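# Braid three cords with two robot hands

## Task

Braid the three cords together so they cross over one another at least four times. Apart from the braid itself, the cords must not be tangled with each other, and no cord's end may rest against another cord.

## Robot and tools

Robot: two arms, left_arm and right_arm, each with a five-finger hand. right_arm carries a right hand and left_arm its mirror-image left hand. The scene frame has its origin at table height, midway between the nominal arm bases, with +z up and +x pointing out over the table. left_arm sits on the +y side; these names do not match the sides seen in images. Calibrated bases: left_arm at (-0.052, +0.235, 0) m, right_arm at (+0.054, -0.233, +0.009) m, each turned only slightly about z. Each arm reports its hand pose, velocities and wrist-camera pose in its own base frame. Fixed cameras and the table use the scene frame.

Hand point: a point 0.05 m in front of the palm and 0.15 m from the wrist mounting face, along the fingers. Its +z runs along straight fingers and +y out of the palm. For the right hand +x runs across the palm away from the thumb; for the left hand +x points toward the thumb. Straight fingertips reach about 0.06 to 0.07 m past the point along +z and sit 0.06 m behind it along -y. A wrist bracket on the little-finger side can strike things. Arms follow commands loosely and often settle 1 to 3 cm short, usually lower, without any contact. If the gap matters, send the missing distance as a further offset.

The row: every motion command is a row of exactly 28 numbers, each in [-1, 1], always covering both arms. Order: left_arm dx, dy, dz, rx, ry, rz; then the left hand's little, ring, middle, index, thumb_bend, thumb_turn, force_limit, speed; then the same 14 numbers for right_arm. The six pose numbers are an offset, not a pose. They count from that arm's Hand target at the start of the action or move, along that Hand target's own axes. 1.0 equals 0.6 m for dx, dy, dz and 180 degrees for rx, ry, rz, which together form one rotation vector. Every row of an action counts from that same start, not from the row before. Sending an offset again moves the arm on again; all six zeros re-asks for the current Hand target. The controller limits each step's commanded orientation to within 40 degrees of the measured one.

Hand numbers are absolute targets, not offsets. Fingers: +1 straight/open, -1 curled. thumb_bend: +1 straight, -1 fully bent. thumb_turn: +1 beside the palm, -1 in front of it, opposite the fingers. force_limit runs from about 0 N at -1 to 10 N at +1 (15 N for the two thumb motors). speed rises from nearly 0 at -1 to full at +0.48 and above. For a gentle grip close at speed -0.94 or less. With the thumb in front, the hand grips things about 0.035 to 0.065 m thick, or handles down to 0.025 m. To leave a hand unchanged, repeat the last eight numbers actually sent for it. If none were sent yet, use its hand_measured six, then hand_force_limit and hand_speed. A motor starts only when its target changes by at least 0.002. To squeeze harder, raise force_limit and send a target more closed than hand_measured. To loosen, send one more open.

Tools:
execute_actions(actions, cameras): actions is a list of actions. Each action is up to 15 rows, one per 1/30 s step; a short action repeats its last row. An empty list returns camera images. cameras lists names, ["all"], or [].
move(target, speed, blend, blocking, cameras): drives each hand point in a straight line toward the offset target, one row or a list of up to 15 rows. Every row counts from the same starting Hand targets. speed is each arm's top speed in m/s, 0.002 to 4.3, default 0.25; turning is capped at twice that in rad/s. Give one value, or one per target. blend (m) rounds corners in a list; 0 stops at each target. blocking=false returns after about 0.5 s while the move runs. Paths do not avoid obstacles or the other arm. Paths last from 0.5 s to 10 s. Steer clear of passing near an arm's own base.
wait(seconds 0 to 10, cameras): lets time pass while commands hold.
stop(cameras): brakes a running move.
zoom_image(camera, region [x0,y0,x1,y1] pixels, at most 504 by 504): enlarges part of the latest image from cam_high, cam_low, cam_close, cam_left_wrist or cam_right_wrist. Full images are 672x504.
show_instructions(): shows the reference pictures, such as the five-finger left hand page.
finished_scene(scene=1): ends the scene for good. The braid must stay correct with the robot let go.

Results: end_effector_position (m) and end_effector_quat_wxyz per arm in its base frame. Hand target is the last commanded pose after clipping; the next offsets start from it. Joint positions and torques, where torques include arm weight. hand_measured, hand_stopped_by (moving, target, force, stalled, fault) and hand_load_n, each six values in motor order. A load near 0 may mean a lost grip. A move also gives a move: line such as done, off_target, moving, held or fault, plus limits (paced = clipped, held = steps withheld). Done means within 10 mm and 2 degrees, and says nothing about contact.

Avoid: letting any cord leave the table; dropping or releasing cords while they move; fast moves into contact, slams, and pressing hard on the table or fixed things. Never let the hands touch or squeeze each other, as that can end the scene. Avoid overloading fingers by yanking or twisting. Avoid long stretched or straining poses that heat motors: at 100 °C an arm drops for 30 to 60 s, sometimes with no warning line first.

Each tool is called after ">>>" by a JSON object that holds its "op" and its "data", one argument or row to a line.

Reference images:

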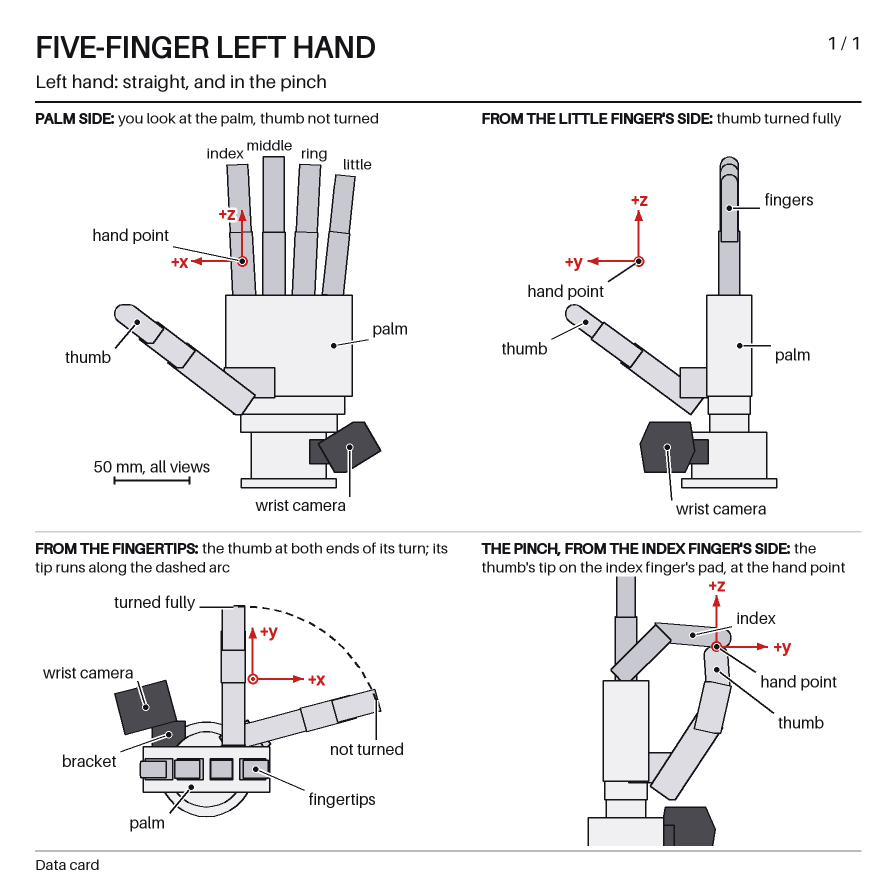

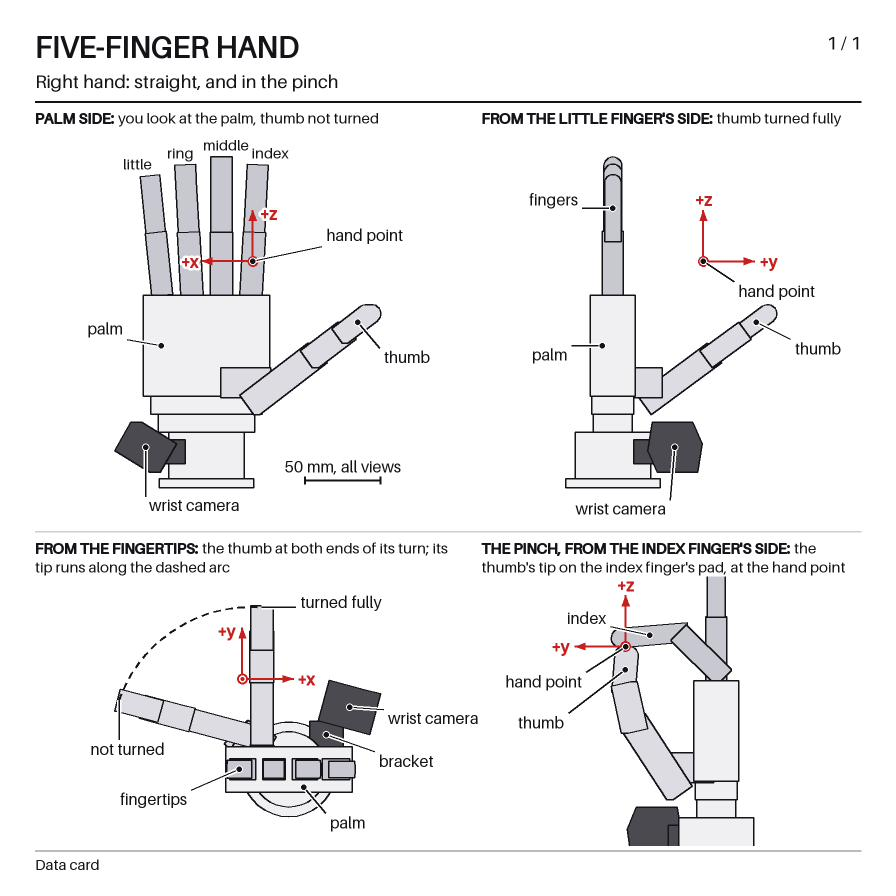

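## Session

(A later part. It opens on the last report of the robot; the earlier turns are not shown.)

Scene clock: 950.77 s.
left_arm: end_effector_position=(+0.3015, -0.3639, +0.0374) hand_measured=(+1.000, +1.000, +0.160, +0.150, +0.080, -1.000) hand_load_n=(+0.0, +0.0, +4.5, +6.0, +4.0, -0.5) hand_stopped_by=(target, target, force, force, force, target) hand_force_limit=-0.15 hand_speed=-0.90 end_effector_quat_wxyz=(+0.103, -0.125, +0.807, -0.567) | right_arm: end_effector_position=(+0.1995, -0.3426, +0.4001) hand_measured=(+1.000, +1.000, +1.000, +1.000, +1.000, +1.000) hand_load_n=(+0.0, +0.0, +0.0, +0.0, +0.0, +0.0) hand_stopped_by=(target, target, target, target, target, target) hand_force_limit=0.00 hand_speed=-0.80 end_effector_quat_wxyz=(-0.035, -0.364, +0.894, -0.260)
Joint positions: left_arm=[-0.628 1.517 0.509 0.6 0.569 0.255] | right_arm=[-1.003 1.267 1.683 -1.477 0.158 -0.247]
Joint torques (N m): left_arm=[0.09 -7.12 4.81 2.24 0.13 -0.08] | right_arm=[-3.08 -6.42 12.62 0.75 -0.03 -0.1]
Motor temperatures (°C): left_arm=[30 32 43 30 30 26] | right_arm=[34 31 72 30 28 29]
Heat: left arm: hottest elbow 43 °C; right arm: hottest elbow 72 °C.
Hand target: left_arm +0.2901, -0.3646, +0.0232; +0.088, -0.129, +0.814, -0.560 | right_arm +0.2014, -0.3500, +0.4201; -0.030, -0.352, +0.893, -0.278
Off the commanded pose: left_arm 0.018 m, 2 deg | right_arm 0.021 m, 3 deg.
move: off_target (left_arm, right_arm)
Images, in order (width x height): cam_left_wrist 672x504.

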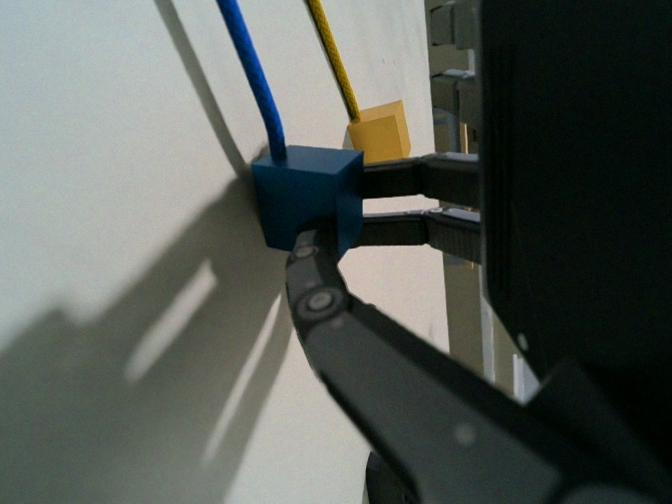

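>>> {"op": "move", "data": {
  "target": [
    [0,-0.0094,-0.0036,0,0,0,1,1,0.5,0.5,0.3,-1,-0.15,-0.85,0,0,0,0,0,0,1,1,1,1,1,1,0,-0.8]
  ],
  "speed": [0.03],
  "cameras": ["cam_left_wrist"]
}}

Scene clock: 957.03 s.
left_arm: end_effector_position=(+0.2938, -0.3602, +0.0259) hand_measured=(+1.000, +1.000, +0.500, +0.500, +0.300, -1.000) hand_load_n=(+0.0, +0.0, +0.0, +0.0, +0.0, +0.0) hand_stopped_by=(target, target, target, target, target, target) hand_force_limit=-0.15 hand_speed=-0.85 end_effector_quat_wxyz=(+0.093, -0.130, +0.814, -0.558) | right_arm: end_effector_position=(+0.1995, -0.3426, +0.4001) hand_measured=(+1.000, +1.000, +1.000, +1.000, +1.000, +1.000) hand_load_n=(+0.0, +0.0, +0.0, +0.0, +0.0, +0.0) hand_stopped_by=(target, target, target, target, target, target) hand_force_limit=0.00 hand_speed=-0.80 end_effector_quat_wxyz=(-0.035, -0.364, +0.894, -0.260)
Joint positions: left_arm=[-0.631 1.53 0.498 0.591 0.569 0.255] | right_arm=[-1.003 1.267 1.683 -1.477 0.158 -0.247]
Joint torques (N m): left_arm=[0.44 -10.17 5.93 1.66 0.13 -0.08] | right_arm=[-2.73 -6.89 12.49 0.88 -0.01 -0.05]
Motor temperatures (°C): left_arm=[30 32 42 30 30 26] | right_arm=[34 31 72 30 28 29]
Heat: left arm: hottest elbow 42 °C; right arm: hottest elbow 72 °C.
Hand target: left_arm +0.2901, -0.3647, +0.0292; +0.088, -0.129, +0.814, -0.560 | right_arm +0.2014, -0.3500, +0.4201; -0.030, -0.352, +0.893, -0.278
Off the commanded pose: left_arm 0.007 m, 1 deg | right_arm 0.021 m, 3 deg.
move: off_target (right_arm)
Images, in order (width x height): cam_left_wrist 672x504.

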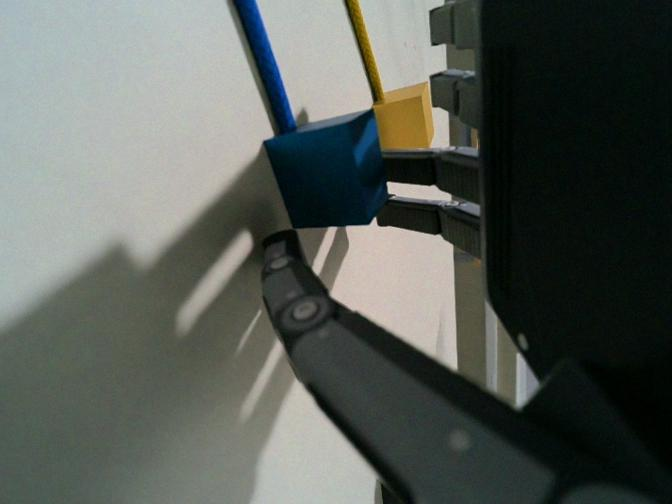

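>>> {"op": "move", "data": {
  "target": [
    [-0.0048,-0.0977,-0.0247,0,0,0,1,1,0.5,0.5,0.3,-1,-0.15,-0.85,0,0,0,0,0,0,1,1,1,1,1,1,0,-0.8],
    [-0.0352,-0.1833,0.1715,0,-0.0623,-0.0239,1,1,0.5,0.5,0.3,-1,-0.15,-0.85,0,0,0,0,0,0,1,1,1,1,1,1,0,-0.8],
    [-0.0322,-0.107,0.1812,0,-0.0623,-0.0239,1,1,0.5,0.5,0.3,-1,-0.15,-0.85,0,0,0,0,0,0,1,1,1,1,1,1,0,-0.8]
  ],
  "speed": [0.06,0.15,0.06],
  "cameras": ["cam_left_wrist","cam_close","cam_high"]
}}

Scene clock: 978.90 s.
left_arm: end_effector_position=(+0.3475, -0.4726, +0.0474) hand_measured=(+1.000, +1.000, +0.500, +0.500, +0.300, -1.000) hand_load_n=(+0.0, +0.0, +0.0, +0.0, +0.5, +0.0) hand_stopped_by=(target, target, target, target, target, target) hand_force_limit=-0.15 hand_speed=-0.85 end_effector_quat_wxyz=(+0.149, -0.212, +0.801, -0.540) | right_arm: end_effector_position=(+0.1995, -0.3426, +0.4001) hand_measured=(+1.000, +1.000, +1.000, +1.000, +1.000, +1.000) hand_load_n=(+0.0, +0.0, +0.0, +0.0, +0.0, +0.0) hand_stopped_by=(target, target, target, target, target, target) hand_force_limit=0.00 hand_speed=-0.80 end_effector_quat_wxyz=(-0.035, -0.364, +0.894, -0.260)
Joint positions: left_arm=[-0.828 1.668 0.78 0.497 0.199 0.092] | right_arm=[-1.003 1.267 1.683 -1.477 0.158 -0.247]
Joint torques (N m): left_arm=[0.97 -12.4 6.83 2.92 0.12 -0.14] | right_arm=[-3.02 -6.65 12.48 0.68 -0.04 -0.05]
Motor temperatures (°C): left_arm=[30 32 42 30 30 26] | right_arm=[34 31 72 30 28 29]
Heat: left arm: hottest elbow 42 °C; right arm: hottest elbow 72 °C.
Hand target: left_arm +0.3470, -0.4770, +0.0503; +0.146, -0.214, +0.796, -0.547 | right_arm +0.2014, -0.3500, +0.4201; -0.030, -0.352, +0.893, -0.278
Off the commanded pose: left_arm 0.005 m, 1 deg | right_arm 0.021 m, 3 deg.
move: off_target (right_arm)
Images, in order (width x height): cam_high 672x504, cam_close 672x504, cam_left_wrist 672x504.

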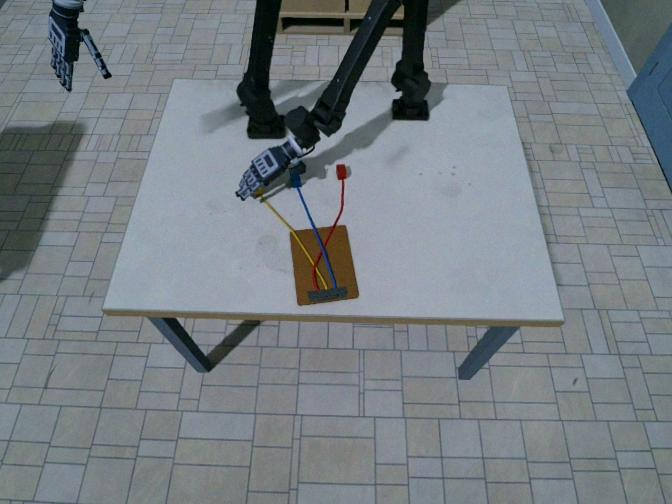

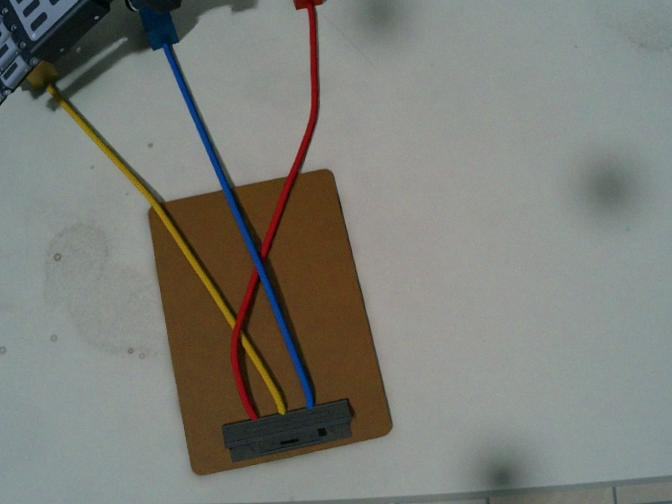

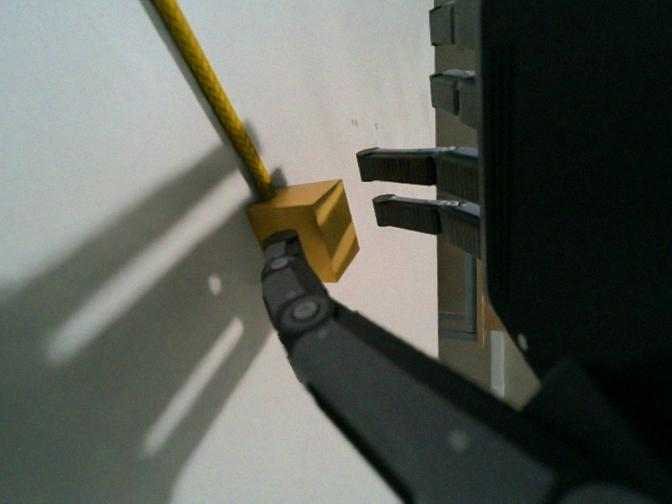

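>>> {"op": "move", "data": {
  "target": [
    [0.0052,0.0293,0.0113,0,0,0,1,1,0.5,0.5,0.3,-1,-0.15,-0.85,0,0,0,0,0,0,1,1,1,1,1,1,0,-0.8]
  ],
  "speed": [0.05],
  "cameras": ["cam_left_wrist"]
}}

Scene clock: 988.20 s.
left_arm: end_effector_position=(+0.3474, -0.4721, +0.0285) hand_measured=(+1.000, +1.000, +0.500, +0.500, +0.300, -1.000) hand_load_n=(+0.0, +0.0, +0.0, +0.0, +0.0, +0.0) hand_stopped_by=(target, target, target, target, target, target) hand_force_limit=-0.15 hand_speed=-0.85 end_effector_quat_wxyz=(+0.149, -0.213, +0.801, -0.539) | right_arm: end_effector_position=(+0.1995, -0.3426, +0.4001) hand_measured=(+1.000, +1.000, +1.000, +1.000, +1.000, +1.000) hand_load_n=(+0.0, +0.0, +0.0, +0.0, +0.0, +0.0) hand_stopped_by=(target, target, target, target, target, target) hand_force_limit=0.00 hand_speed=-0.80 end_effector_quat_wxyz=(-0.035, -0.364, +0.894, -0.260)
Joint positions: left_arm=[-0.828 1.715 0.768 0.556 0.198 0.091] | right_arm=[-1.003 1.267 1.683 -1.477 0.158 -0.247]
Joint torques (N m): left_arm=[0.38 -12.69 6.39 2.92 -0.07 -0.15] | right_arm=[-2.73 -6.83 12.48 0.85 -0.03 -0.06]
Motor temperatures (°C): left_arm=[30 33 42 30 30 26] | right_arm=[34 31 72 30 28 29]
Heat: left arm: hottest elbow 42 °C; right arm: hottest elbow 72 °C.
Hand target: left_arm +0.3442, -0.4786, +0.0314; +0.146, -0.214, +0.796, -0.547 | right_arm +0.2014, -0.3500, +0.4201; -0.030, -0.352, +0.893, -0.278
Off the commanded pose: left_arm 0.008 m, 1 deg | right_arm 0.021 m, 3 deg.
move: off_target (right_arm)
Images, in order (width x height): cam_left_wrist 672x504.

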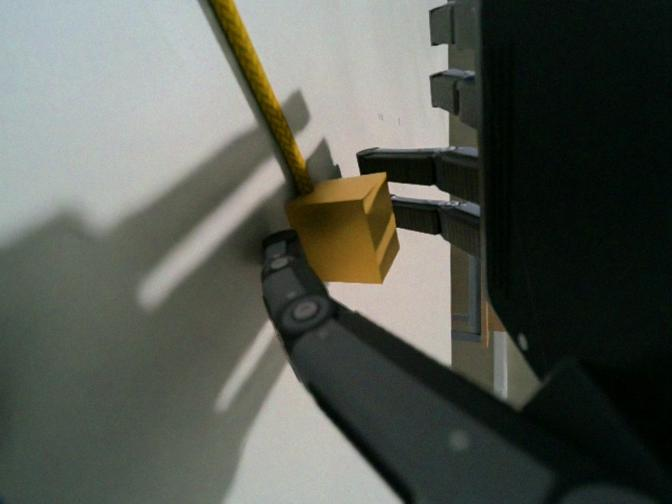

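>>> {"op": "move", "data": {
  "target": [
    [0.0125,0,0,0,0,0,1,1,0.5,0.5,0.3,-1,-0.15,-0.85,0,0,0,0,0,0,1,1,1,1,1,1,0,-0.8],
    [0.0125,0,0,0,0,0,1,1,-0.4,-0.4,-0.2,-1,-0.25,-0.9,0,0,0,0,0,0,1,1,1,1,1,1,0,-0.8]
  ],
  "speed": [0.05,0.05],
  "cameras": ["cam_left_wrist"]
}}

Scene clock: 996.77 s.
left_arm: end_effector_position=(+0.3428, -0.4776, +0.0299) hand_measured=(+1.000, +1.000, +0.138, +0.138, +0.116, -1.000) hand_load_n=(+0.0, +0.0, +6.5, +4.0, +5.5, +0.5) hand_stopped_by=(target, target, force, force, force, target) hand_force_limit=-0.25 hand_speed=-0.90 end_effector_quat_wxyz=(+0.150, -0.212, +0.799, -0.542) | right_arm: end_effector_position=(+0.1995, -0.3426, +0.4001) hand_measured=(+1.000, +1.000, +1.000, +1.000, +1.000, +1.000) hand_load_n=(+0.0, +0.0, +0.0, +0.0, +0.0, +0.0) hand_stopped_by=(target, target, target, target, target, target) hand_force_limit=0.00 hand_speed=-0.80 end_effector_quat_wxyz=(-0.035, -0.364, +0.894, -0.260)
Joint positions: left_arm=[-0.845 1.715 0.768 0.563 0.182 0.084] | right_arm=[-1.003 1.267 1.683 -1.477 0.158 -0.247]
Joint torques (N m): left_arm=[0.26 -12.98 6.06 2.74 -0.08 -0.14] | right_arm=[-2.96 -6.48 12.45 0.7 -0.01 -0.07]
Motor temperatures (°C): left_arm=[30 33 42 30 29 26] | right_arm=[34 31 72 30 28 29]
Heat: left arm: hottest elbow 42 °C; right arm: hottest elbow 72 °C.
Hand target: left_arm +0.3377, -0.4823, +0.0314; +0.146, -0.214, +0.796, -0.547 | right_arm +0.2014, -0.3500, +0.4201; -0.030, -0.352, +0.893, -0.278
Off the commanded pose: left_arm 0.007 m, 1 deg | right_arm 0.021 m, 3 deg.
move: off_target (right_arm)
Images, in order (width x height): cam_left_wrist 672x504.

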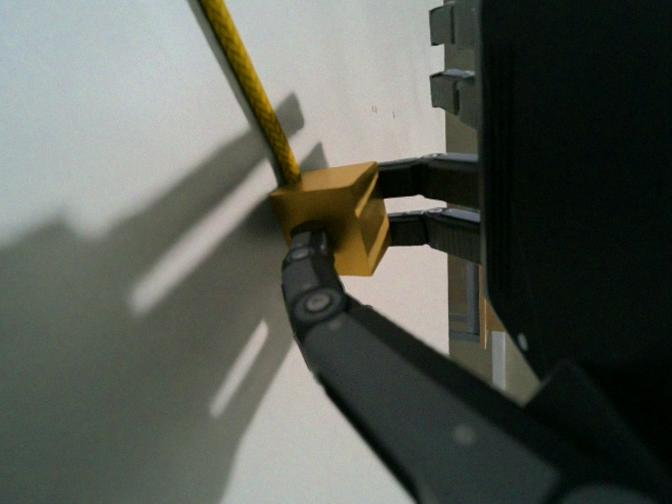

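>>> {"op": "move", "data": {
  "target": [
    [0,-0.1527,-0.044,0,0,0,1,1,-0.4,-0.4,-0.2,-1,-0.25,-0.9,0,0,0,0,0,0,1,1,1,1,1,1,0,-0.8],
    [-0.0717,-0.0307,-0.3578,0,0.0778,0.0298,1,1,-0.4,-0.4,-0.2,-1,-0.25,-0.9,0,0,0,0,0,0,1,1,1,1,1,1,0,-0.8]
  ],
  "speed": [0.06,0.12],
  "cameras": ["cam_left_wrist","cam_high","cam_close"]
}}

Scene clock: 1035.13 s.
left_arm: end_effector_position=(+0.2860, -0.2913, +0.1187) hand_measured=(+1.000, +1.000, +0.138, +0.138, +0.116, -1.000) hand_load_n=(+0.0, +0.0, +6.5, +3.0, +7.0, -2.0) hand_stopped_by=(target, target, force, force, force, target) hand_force_limit=-0.25 hand_speed=-0.90 end_effector_quat_wxyz=(+0.085, -0.112, +0.820, -0.555) | right_arm: end_effector_position=(+0.1995, -0.3426, +0.4001) hand_measured=(+1.000, +1.000, +1.000, +1.000, +1.000, +1.000) hand_load_n=(+0.0, +0.0, +0.0, +0.0, -0.5, +0.0) hand_stopped_by=(target, target, target, target, target, target) hand_force_limit=0.00 hand_speed=-0.80 end_effector_quat_wxyz=(-0.035, -0.364, +0.894, -0.260)
Joint positions: left_arm=[-0.451 1.132 0.525 0.074 0.758 0.4] | right_arm=[-1.003 1.267 1.683 -1.477 0.158 -0.247]
Joint torques (N m): left_arm=[1.08 -7.88 8.17 1.31 1.17 -0.14] | right_arm=[-3.31 -6.36 12.57 0.7 -0.02 -0.05]
Motor temperatures (°C): left_arm=[30 34 42 30 29 26] | right_arm=[34 31 73 30 28 29]
Heat: left arm: hottest elbow 42 °C; right arm: hottest elbow 73 °C.
Hand target: left_arm +0.2780, -0.2929, +0.1253; +0.074, -0.108, +0.817, -0.562 | right_arm +0.2014, -0.3500, +0.4201; -0.030, -0.352, +0.893, -0.278
Off the commanded pose: left_arm 0.011 m, 2 deg | right_arm 0.021 m, 3 deg.
move: off_target (left_arm, right_arm)
Images, in order (width x height): cam_high 672x504, cam_close 672x504, cam_left_wrist 672x504.

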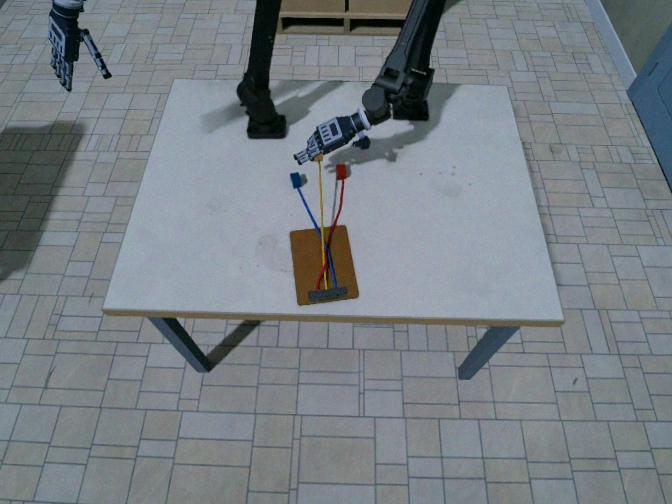

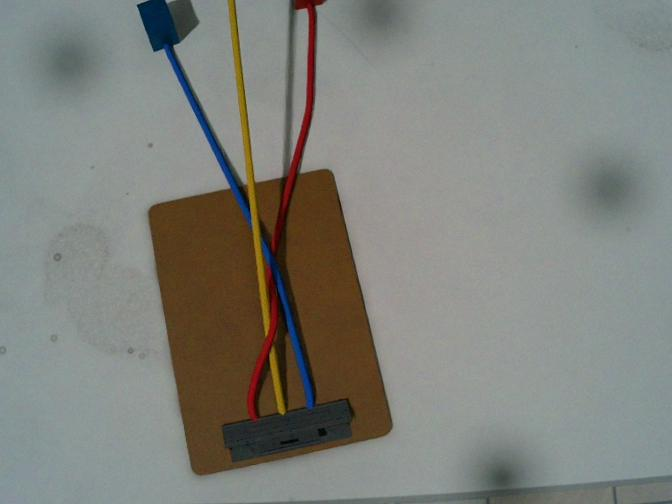

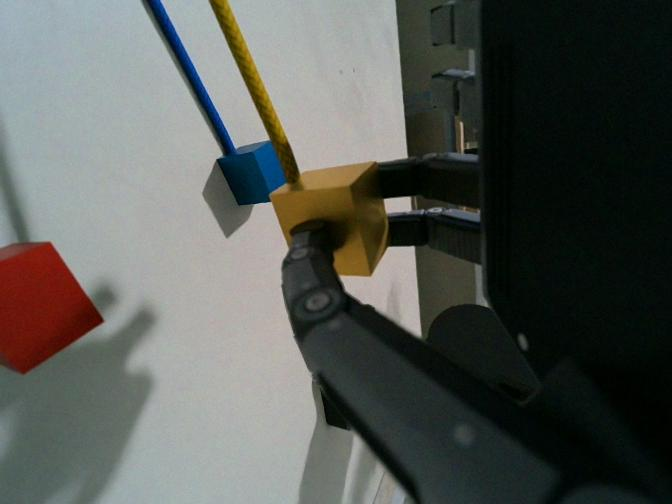

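>>> {"op": "move", "data": {
  "target": [
    [-0.015,0.1275,0.04,0,0,0,1,1,-0.4,-0.4,-0.2,-1,-0.25,-0.9,0,0,0,0,0,0,1,1,1,1,1,1,0,-0.8],
    [-0.015,0.1502,0.0487,0,0,0,1,1,-0.4,-0.4,-0.2,-1,-0.25,-0.9,0,0,0,0,0,0,1,1,1,1,1,1,0,-0.8]
  ],
  "speed": [0.08,0.03],
  "cameras": ["cam_left_wrist","cam_high","cam_close"]
}}

Scene clock: 1061.20 s.
left_arm: end_effector_position=(+0.2803, -0.2881, +0.0306) hand_measured=(+1.000, +1.000, +0.138, +0.138, +0.116, -1.000) hand_load_n=(+0.0, -0.5, +5.0, +4.0, +6.5, +0.0) hand_stopped_by=(target, target, force, force, force, target) hand_force_limit=-0.25 hand_speed=-0.90 end_effector_quat_wxyz=(+0.064, -0.111, +0.819, -0.559) | right_arm: end_effector_position=(+0.1995, -0.3426, +0.4001) hand_measured=(+1.000, +1.000, +1.000, +1.000, +1.000, +1.000) hand_load_n=(+0.0, +0.0, +0.0, +0.0, +0.0, +0.0) hand_stopped_by=(target, target, target, target, target, target) hand_force_limit=0.00 hand_speed=-0.80 end_effector_quat_wxyz=(-0.035, -0.364, +0.894, -0.260)
Joint positions: left_arm=[-0.433 1.406 0.419 0.428 0.807 0.403] | right_arm=[-1.003 1.267 1.683 -1.477 0.158 -0.247]
Joint torques (N m): left_arm=[2.37 -7.18 5.64 2.65 0.38 0.11] | right_arm=[-2.9 -6.89 12.44 0.77 -0.02 -0.06]
Motor temperatures (°C): left_arm=[30 33 41 30 31 26] | right_arm=[34 31 73 30 28 29]
Heat: left arm: hottest elbow 41 °C; right arm: hottest elbow 73 °C.
Hand target: left_arm +0.2853, -0.2859, +0.0308; +0.074, -0.108, +0.817, -0.562 | right_arm +0.2014, -0.3500, +0.4201; -0.030, -0.352, +0.893, -0.278
Off the commanded pose: left_arm 0.005 m, 1 deg | right_arm 0.021 m, 3 deg.
move: off_target (right_arm)
Images, in order (width x height): cam_high 672x504, cam_close 672x504, cam_left_wrist 672x504.

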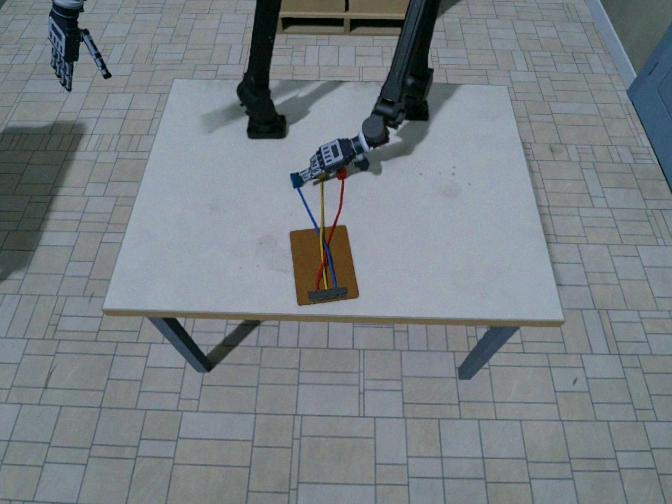

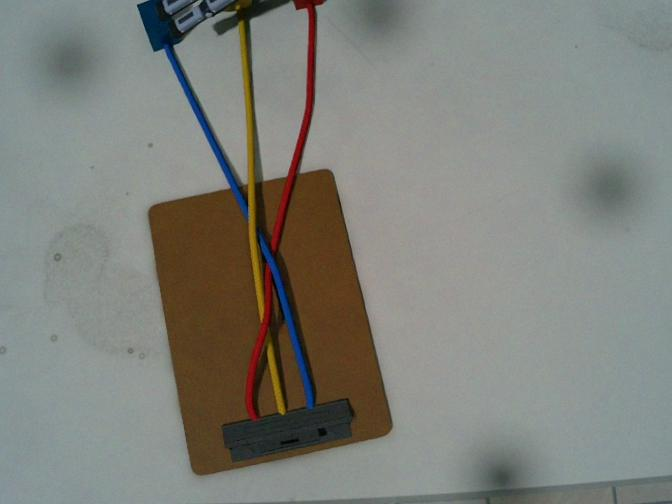

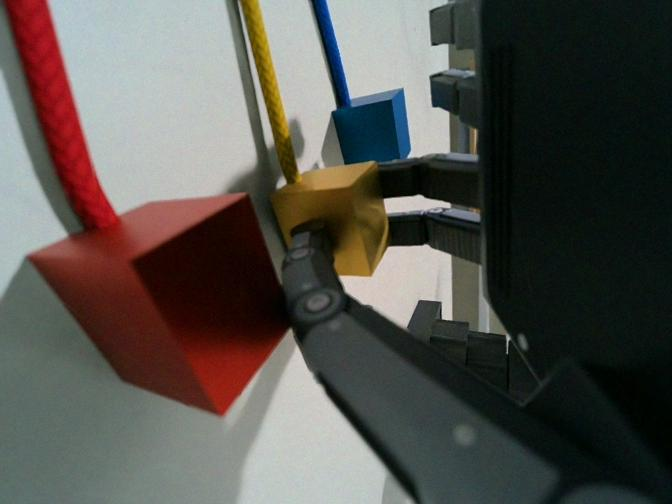

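>>> {"op": "move", "data": {
  "target": [
    [0,0,0,0,0,0,1,1,0.42,0.42,0.27,-1,-0.25,-0.8,0,0,0,0,0,0,1,1,1,1,1,1,0,-0.8]
  ],
  "speed": [0.03],
  "cameras": ["cam_left_wrist"]
}}

Scene clock: 1074.50 s.
left_arm: end_effector_position=(+0.2811, -0.2889, +0.0320) hand_measured=(+1.000, +1.000, +0.420, +0.420, +0.270, -1.000) hand_load_n=(+0.0, +0.0, +0.0, +0.0, -0.5, -0.5) hand_stopped_by=(target, target, target, target, target, target) hand_force_limit=-0.25 hand_speed=-0.80 end_effector_quat_wxyz=(+0.066, -0.108, +0.818, -0.562) | right_arm: end_effector_position=(+0.1995, -0.3426, +0.4001) hand_measured=(+1.000, +1.000, +1.000, +1.000, +1.000, +1.000) hand_load_n=(+0.0, +0.0, +0.0, +0.0, +0.0, +0.0) hand_stopped_by=(target, target, target, target, target, target) hand_force_limit=0.00 hand_speed=-0.80 end_effector_quat_wxyz=(-0.035, -0.364, +0.894, -0.260)
Joint positions: left_arm=[-0.433 1.406 0.419 0.437 0.81 0.403] | right_arm=[-1.003 1.267 1.683 -1.477 0.158 -0.247]
Joint torques (N m): left_arm=[2.26 -7.24 5.64 2.33 0.27 0.11] | right_arm=[-2.9 -6.36 12.52 0.75 -0.02 -0.07]
Motor temperatures (°C): left_arm=[30 33 41 30 30 26] | right_arm=[34 31 73 30 28 29]
Heat: left arm: hottest elbow 41 °C; right arm: hottest elbow 73 °C.
Hand target: left_arm +0.2854, -0.2859, +0.0307; +0.074, -0.108, +0.817, -0.562 | right_arm +0.2014, -0.3500, +0.4201; -0.030, -0.352, +0.893, -0.278
Off the commanded pose: left_arm 0.005 m, 1 deg | right_arm 0.021 m, 3 deg.
move: off_target (right_arm)
Images, in order (width x height): cam_left_wrist 672x504.

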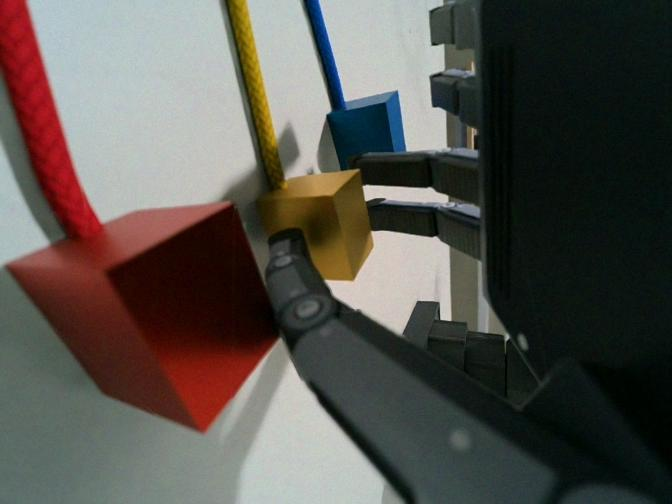

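>>> {"op": "move", "data": {
  "target": [
    [-0.0053,-0.1158,-0.0243,0,0,0,1,1,0.42,0.42,0.27,-1,-0.25,-0.8,0,0,0,0,0,0,1,1,1,1,1,1,0,-0.8],
    [-0.0183,-0.1608,0.0972,0,-0.0363,-0.0139,1,1,0.5,0.5,0.3,-1,-0.25,-0.8,0,0,0,0,0,0,1,1,1,1,1,1,0,-0.8],
    [-0.0088,-0.0758,0.1082,0,-0.0363,-0.0139,1,1,0.5,0.5,0.3,-1,-0.25,-0.8,0,0,0,0,0,0,1,1,1,1,1,1,0,-0.8]
  ],
  "speed": [0.06,0.1,0.06],
  "cameras": ["cam_left_wrist","cam_close","cam_high"]
}}

Scene clock: 1092.30 s.
left_arm: end_effector_position=(+0.3103, -0.3553, +0.0477) hand_measured=(+1.000, +1.000, +0.500, +0.500, +0.300, -1.000) hand_load_n=(+0.0, +0.0, -0.5, +0.0, +0.0, +0.0) hand_stopped_by=(target, target, target, target, target, target) hand_force_limit=-0.25 hand_speed=-0.80 end_effector_quat_wxyz=(+0.109, -0.158, +0.813, -0.550) | right_arm: end_effector_position=(+0.1995, -0.3426, +0.4001) hand_measured=(+1.000, +1.000, +1.000, +1.000, +1.000, +1.000) hand_load_n=(+0.0, +0.0, +0.0, +0.0, +0.0, +0.0) hand_stopped_by=(target, target, target, target, target, target) hand_force_limit=0.00 hand_speed=-0.80 end_effector_quat_wxyz=(-0.035, -0.364, +0.894, -0.260)
Joint positions: left_arm=[-0.615 1.46 0.527 0.49 0.524 0.236] | right_arm=[-1.003 1.267 1.683 -1.477 0.158 -0.247]
Joint torques (N m): left_arm=[1.08 -8.76 6.42 2.76 0.3 -0.11] | right_arm=[-3.25 -6.36 12.51 0.81 -0.02 -0.06]
Motor temperatures (°C): left_arm=[30 33 42 30 30 26] | right_arm=[34 31 73 30 28 29]
Heat: left arm: hottest elbow 42 °C; right arm: hottest elbow 73 °C.
Hand target: left_arm +0.3105, -0.3588, +0.0502; +0.108, -0.158, +0.809, -0.556 | right_arm +0.2014, -0.3500, +0.4201; -0.030, -0.352, +0.893, -0.278
Off the commanded pose: left_arm 0.004 m, 1 deg | right_arm 0.021 m, 3 deg.
move: off_target (right_arm); target 2's new numbers were sent with left_arm's hand 0.035 m and 3 deg from that target
Images, in order (width x height): cam_high 672x504, cam_close 672x504, cam_left_wrist 672x504.

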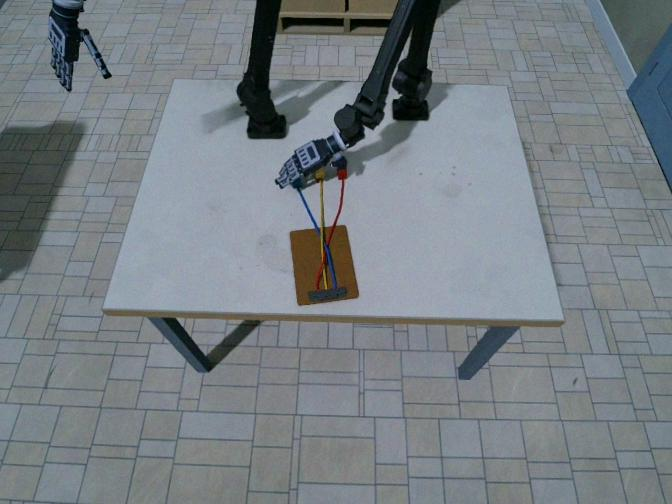

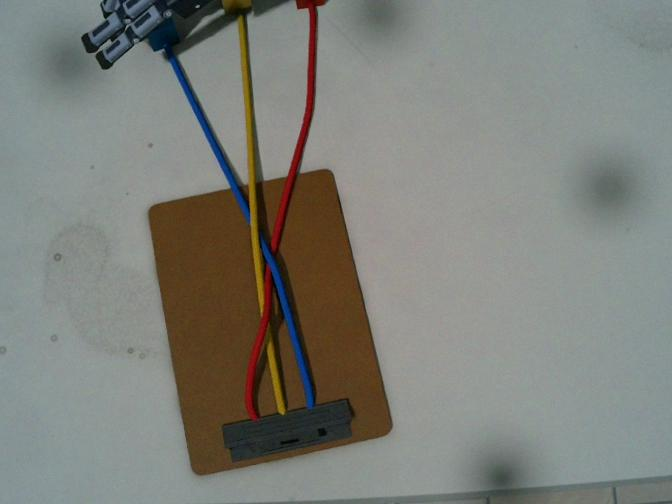

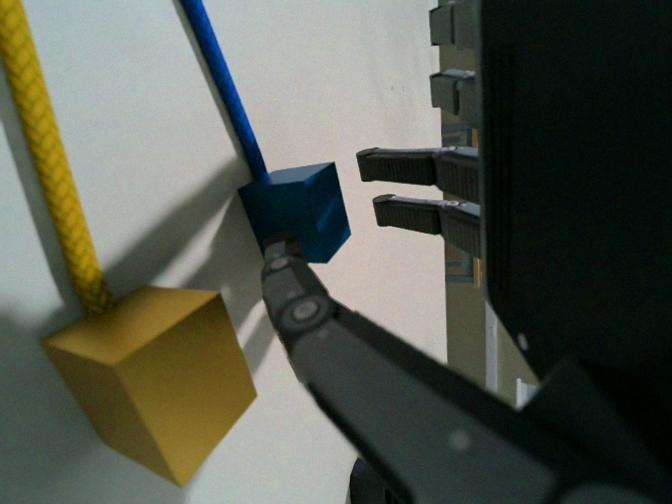

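>>> {"op": "move", "data": {
  "target": [
    [-0.0035,0.0298,0.0117,0,0,0,1,1,0.5,0.5,0.28,-1,-0.25,-0.8,0,0,0,0,0,0,1,1,1,1,1,1,0,-0.8]
  ],
  "speed": [0.05],
  "cameras": ["cam_left_wrist"]
}}

Scene clock: 1100.87 s.
left_arm: end_effector_position=(+0.3116, -0.3571, +0.0307) hand_measured=(+1.000, +1.000, +0.500, +0.500, +0.280, -1.000) hand_load_n=(+0.0, +0.0, +0.0, -0.5, +0.0, +0.0) hand_stopped_by=(target, target, target, target, target, target) hand_force_limit=-0.25 hand_speed=-0.80 end_effector_quat_wxyz=(+0.108, -0.156, +0.812, -0.552) | right_arm: end_effector_position=(+0.1995, -0.3426, +0.4001) hand_measured=(+1.000, +1.000, +1.000, +1.000, +1.000, +1.000) hand_load_n=(+0.0, +0.0, +0.0, +0.0, +0.0, +0.0) hand_stopped_by=(target, target, target, target, target, target) hand_force_limit=0.00 hand_speed=-0.80 end_effector_quat_wxyz=(-0.035, -0.364, +0.894, -0.260)
Joint positions: left_arm=[-0.615 1.524 0.519 0.566 0.529 0.236] | right_arm=[-1.003 1.267 1.683 -1.477 0.158 -0.247]
Joint torques (N m): left_arm=[1.38 -9 5.71 2.74 0.27 -0.09] | right_arm=[-3.19 -6.59 12.41 0.76 -0.03 -0.01]
Motor temperatures (°C): left_arm=[30 32 42 30 30 26] | right_arm=[34 31 73 30 28 29]
Heat: left arm: hottest elbow 42 °C; right arm: hottest elbow 73 °C.
Hand target: left_arm +0.3125, -0.3581, +0.0309; +0.108, -0.158, +0.809, -0.556 | right_arm +0.2014, -0.3500, +0.4201; -0.030, -0.352, +0.893, -0.278
Off the commanded pose: left_arm 0.001 m, 1 deg | right_arm 0.021 m, 3 deg.
move: off_target (right_arm)
Images, in order (width x height): cam_left_wrist 672x504.

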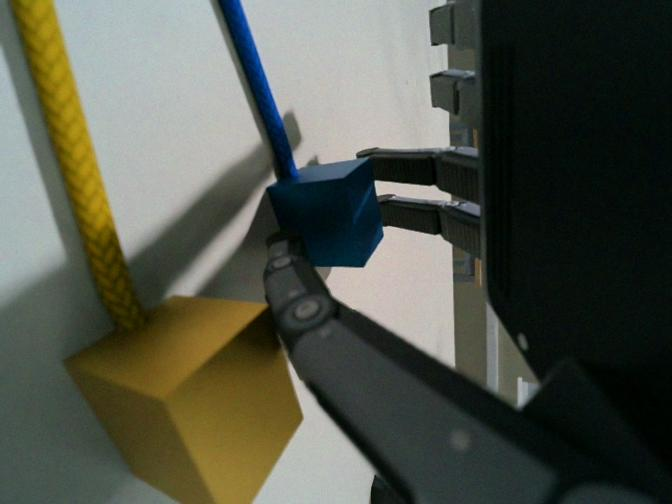

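>>> {"op": "move", "data": {
  "target": [
    [0,0,0,0,0,0,1,1,-0.4,-0.4,-0.2,-1,-0.2,-0.9,0,0,0,0,0,0,1,1,1,1,1,1,0,-0.8]
  ],
  "speed": [0.05],
  "cameras": ["cam_left_wrist"]
}}

Scene clock: 1108.17 s.
left_arm: end_effector_position=(+0.3117, -0.3574, +0.0308) hand_measured=(+1.000, +1.000, +0.140, +0.140, +0.102, -1.000) hand_load_n=(+0.0, +0.0, +7.0, +5.0, +11.0, +0.5) hand_stopped_by=(target, target, force, force, force, target) hand_force_limit=-0.20 hand_speed=-0.90 end_effector_quat_wxyz=(+0.108, -0.155, +0.811, -0.553) | right_arm: end_effector_position=(+0.1995, -0.3426, +0.4001) hand_measured=(+1.000, +1.000, +1.000, +1.000, +1.000, +1.000) hand_load_n=(+0.0, +0.0, +0.0, +0.0, +0.0, -0.5) hand_stopped_by=(target, target, target, target, target, target) hand_force_limit=0.00 hand_speed=-0.80 end_effector_quat_wxyz=(-0.035, -0.364, +0.894, -0.260)
Joint positions: left_arm=[-0.615 1.525 0.519 0.569 0.53 0.236] | right_arm=[-1.003 1.267 1.683 -1.477 0.158 -0.247]
Joint torques (N m): left_arm=[1.44 -9.05 5.7 2.62 0.2 -0.08] | right_arm=[-3.08 -6.77 12.59 0.81 -0.03 -0.02]
Motor temperatures (°C): left_arm=[30 32 41 30 30 26] | right_arm=[34 31 73 29 28 29]
Heat: left arm: hottest elbow 41 °C; right arm: hottest elbow 73 °C.
Hand target: left_arm +0.3124, -0.3581, +0.0308; +0.108, -0.158, +0.809, -0.556 | right_arm +0.2014, -0.3500, +0.4201; -0.030, -0.352, +0.893, -0.278
Off the commanded pose: left_arm 0.001 m, 1 deg | right_arm 0.021 m, 3 deg.
move: off_target (right_arm)
Images, in order (width x height): cam_left_wrist 672x504.

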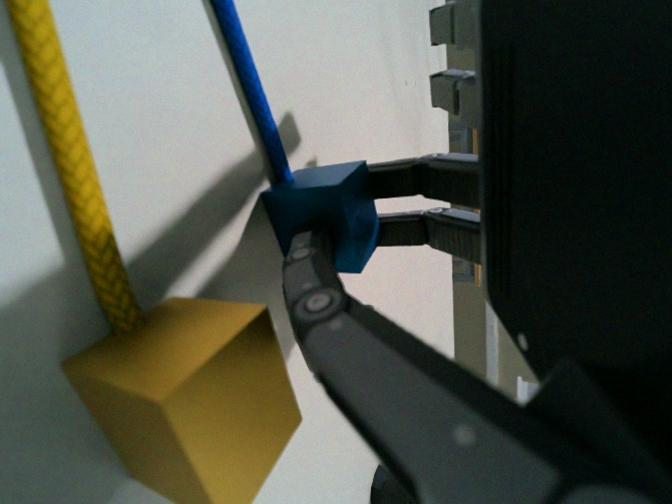

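>>> {"op": "move", "data": {
  "target": [
    [-0.0018,-0.0825,-0.0173,0,0,0,1,1,-0.4,-0.4,-0.2,-1,-0.2,-0.9,0,0,0,0,0,0,1,1,1,1,1,1,0,-0.8],
    [0.018,-0.168,0.1627,0,-0.0415,-0.0159,1,1,-0.4,-0.4,-0.2,-1,-0.2,-0.9,0,0,0,0,0,0,1,1,1,1,1,1,0,-0.8],
    [0.0182,-0.0853,0.175,0,-0.0415,-0.0159,1,1,-0.4,-0.4,-0.2,-1,-0.2,-0.9,0,0,0,0,0,0,1,1,1,1,1,1,0,-0.8],
    [0.0182,-0.0695,0.1812,0,-0.0415,-0.0159,1,1,-0.4,-0.4,-0.2,-1,-0.2,-0.9,0,0,0,0,0,0,1,1,1,1,1,1,0,-0.8]
  ],
  "speed": [0.06,0.1,0.06,0.03],
  "cameras": ["cam_left_wrist","cam_close","cam_high"]
}}

Scene clock: 1124.83 s.
left_arm: end_effector_position=(+0.3602, -0.4592, +0.0340) hand_measured=(+1.000, +1.000, +0.140, +0.140, +0.102, -1.000) hand_load_n=(+0.0, +0.0, +6.5, +5.0, +11.0, -0.5) hand_stopped_by=(target, target, force, force, force, target) hand_force_limit=-0.20 hand_speed=-0.90 end_effector_quat_wxyz=(+0.164, -0.216, +0.797, -0.540) | right_arm: end_effector_position=(+0.1995, -0.3426, +0.4001) hand_measured=(+1.000, +1.000, +1.000, +1.000, +1.000, +1.000) hand_load_n=(+0.0, +0.0, -0.5, +0.0, +0.0, +0.0) hand_stopped_by=(target, target, target, target, target, target) hand_force_limit=0.00 hand_speed=-0.80 end_effector_quat_wxyz=(-0.035, -0.364, +0.894, -0.260)
Joint positions: left_arm=[-0.798 1.698 0.757 0.563 0.199 0.108] | right_arm=[-1.003 1.267 1.683 -1.477 0.158 -0.247]
Joint torques (N m): left_arm=[-0.79 -11.99 6.08 2.82 0.47 -0.27] | right_arm=[-2.78 -6.65 12.59 0.69 -0.02 -0.05]
Motor temperatures (°C): left_arm=[30 32 41 30 30 26] | right_arm=[33 32 74 29 28 29]
Heat: left arm: hottest elbow 41 °C; right arm: hottest elbow 74 °C.
Hand target: left_arm +0.3461, -0.4702, +0.0309; +0.146, -0.214, +0.796, -0.547 | right_arm +0.2014, -0.3500, +0.4201; -0.030, -0.352, +0.893, -0.278
Off the commanded pose: left_arm 0.018 m, 2 deg | right_arm 0.021 m, 3 deg.
move: off_target (left_arm, right_arm)
Images, in order (width x height): cam_high 672x504, cam_close 672x504, cam_left_wrist 672x504.

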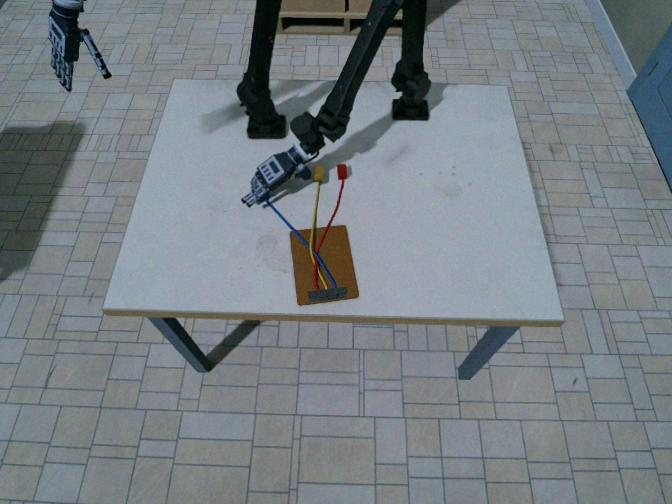

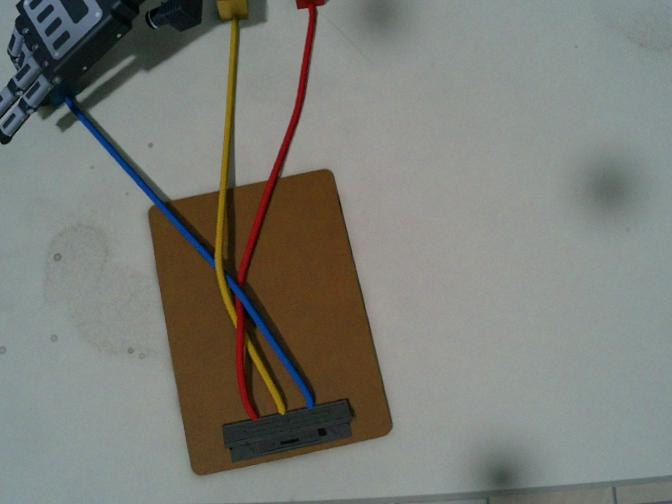

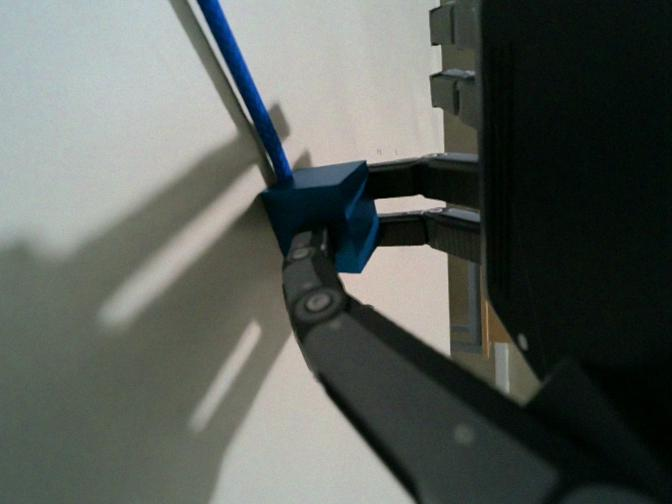

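>>> {"op": "move", "data": {
  "target": [
    [-0.0211,0.009,0,0,0,0,1,1,-0.4,-0.4,-0.2,-1,-0.2,-0.9,0,0,0,0,0,0,1,1,1,1,1,1,0,-0.8],
    [-0.0211,0.009,0,0,0,0,1,1,0.5,0.5,0.3,-1,-0.2,-0.8,0,0,0,0,0,0,1,1,1,1,1,1,0,-0.8]
  ],
  "speed": [0.03,0.03],
  "cameras": ["cam_left_wrist","cam_close"]
}}

Scene clock: 1132.40 s.
left_arm: end_effector_position=(+0.3578, -0.4594, +0.0261) hand_measured=(+1.000, +1.000, +0.500, +0.500, +0.298, -1.000) hand_load_n=(+0.0, +0.0, +0.0, +0.0, -2.5, -0.5) hand_stopped_by=(target, target, target, target, target, target) hand_force_limit=-0.20 hand_speed=-0.80 end_effector_quat_wxyz=(+0.151, -0.211, +0.798, -0.543) | right_arm: end_effector_position=(+0.1995, -0.3426, +0.4001) hand_measured=(+1.000, +1.000, +1.000, +1.000, +1.000, +1.000) hand_load_n=(+0.0, +0.0, +0.0, +0.0, +0.0, +0.0) hand_stopped_by=(target, target, target, target, target, target) hand_force_limit=0.00 hand_speed=-0.80 end_effector_quat_wxyz=(-0.035, -0.364, +0.894, -0.260)
Joint positions: left_arm=[-0.79 1.72 0.756 0.581 0.234 0.106] | right_arm=[-1.003 1.267 1.683 -1.477 0.158 -0.247]
Joint torques (N m): left_arm=[0.91 -12.4 6.24 2.63 0.15 -0.14] | right_arm=[-3.08 -6.48 12.48 0.79 -0.03 -0.06]
Motor temperatures (°C): left_arm=[30 32 41 30 30 26] | right_arm=[33 32 74 29 28 29]
Heat: left arm: hottest elbow 41 °C; right arm: hottest elbow 74 °C.
Hand target: left_arm +0.3560, -0.4621, +0.0257; +0.146, -0.214, +0.796, -0.547 | right_arm +0.2014, -0.3500, +0.4201; -0.030, -0.352, +0.893, -0.278
Off the commanded pose: left_arm 0.003 m, 1 deg | right_arm 0.021 m, 3 deg.
move: off_target (right_arm)
Images, in order (width x height): cam_close 672x504, cam_left_wrist 672x504.

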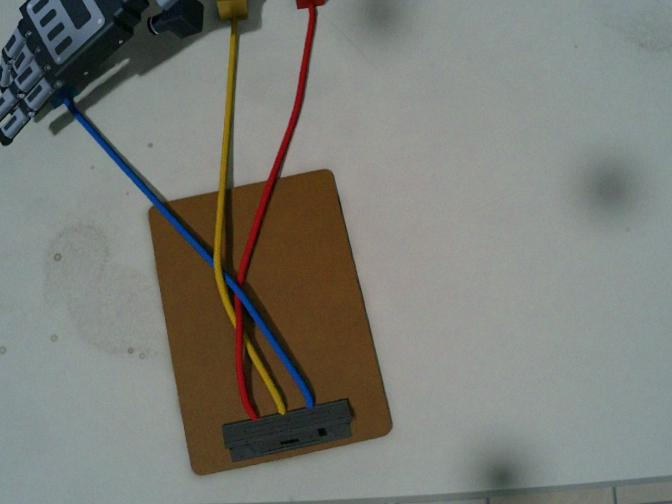

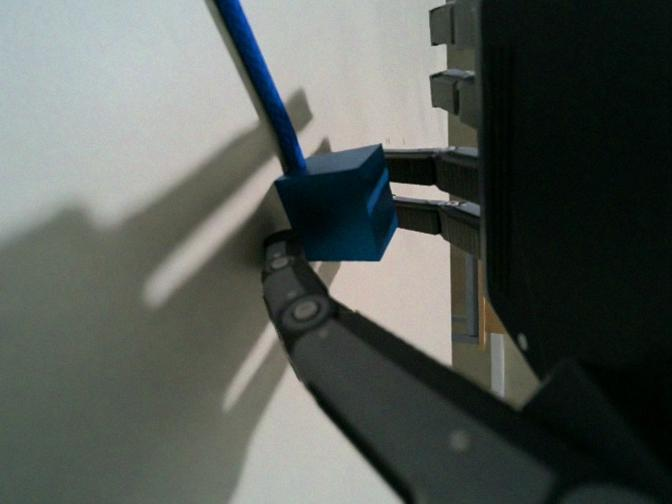

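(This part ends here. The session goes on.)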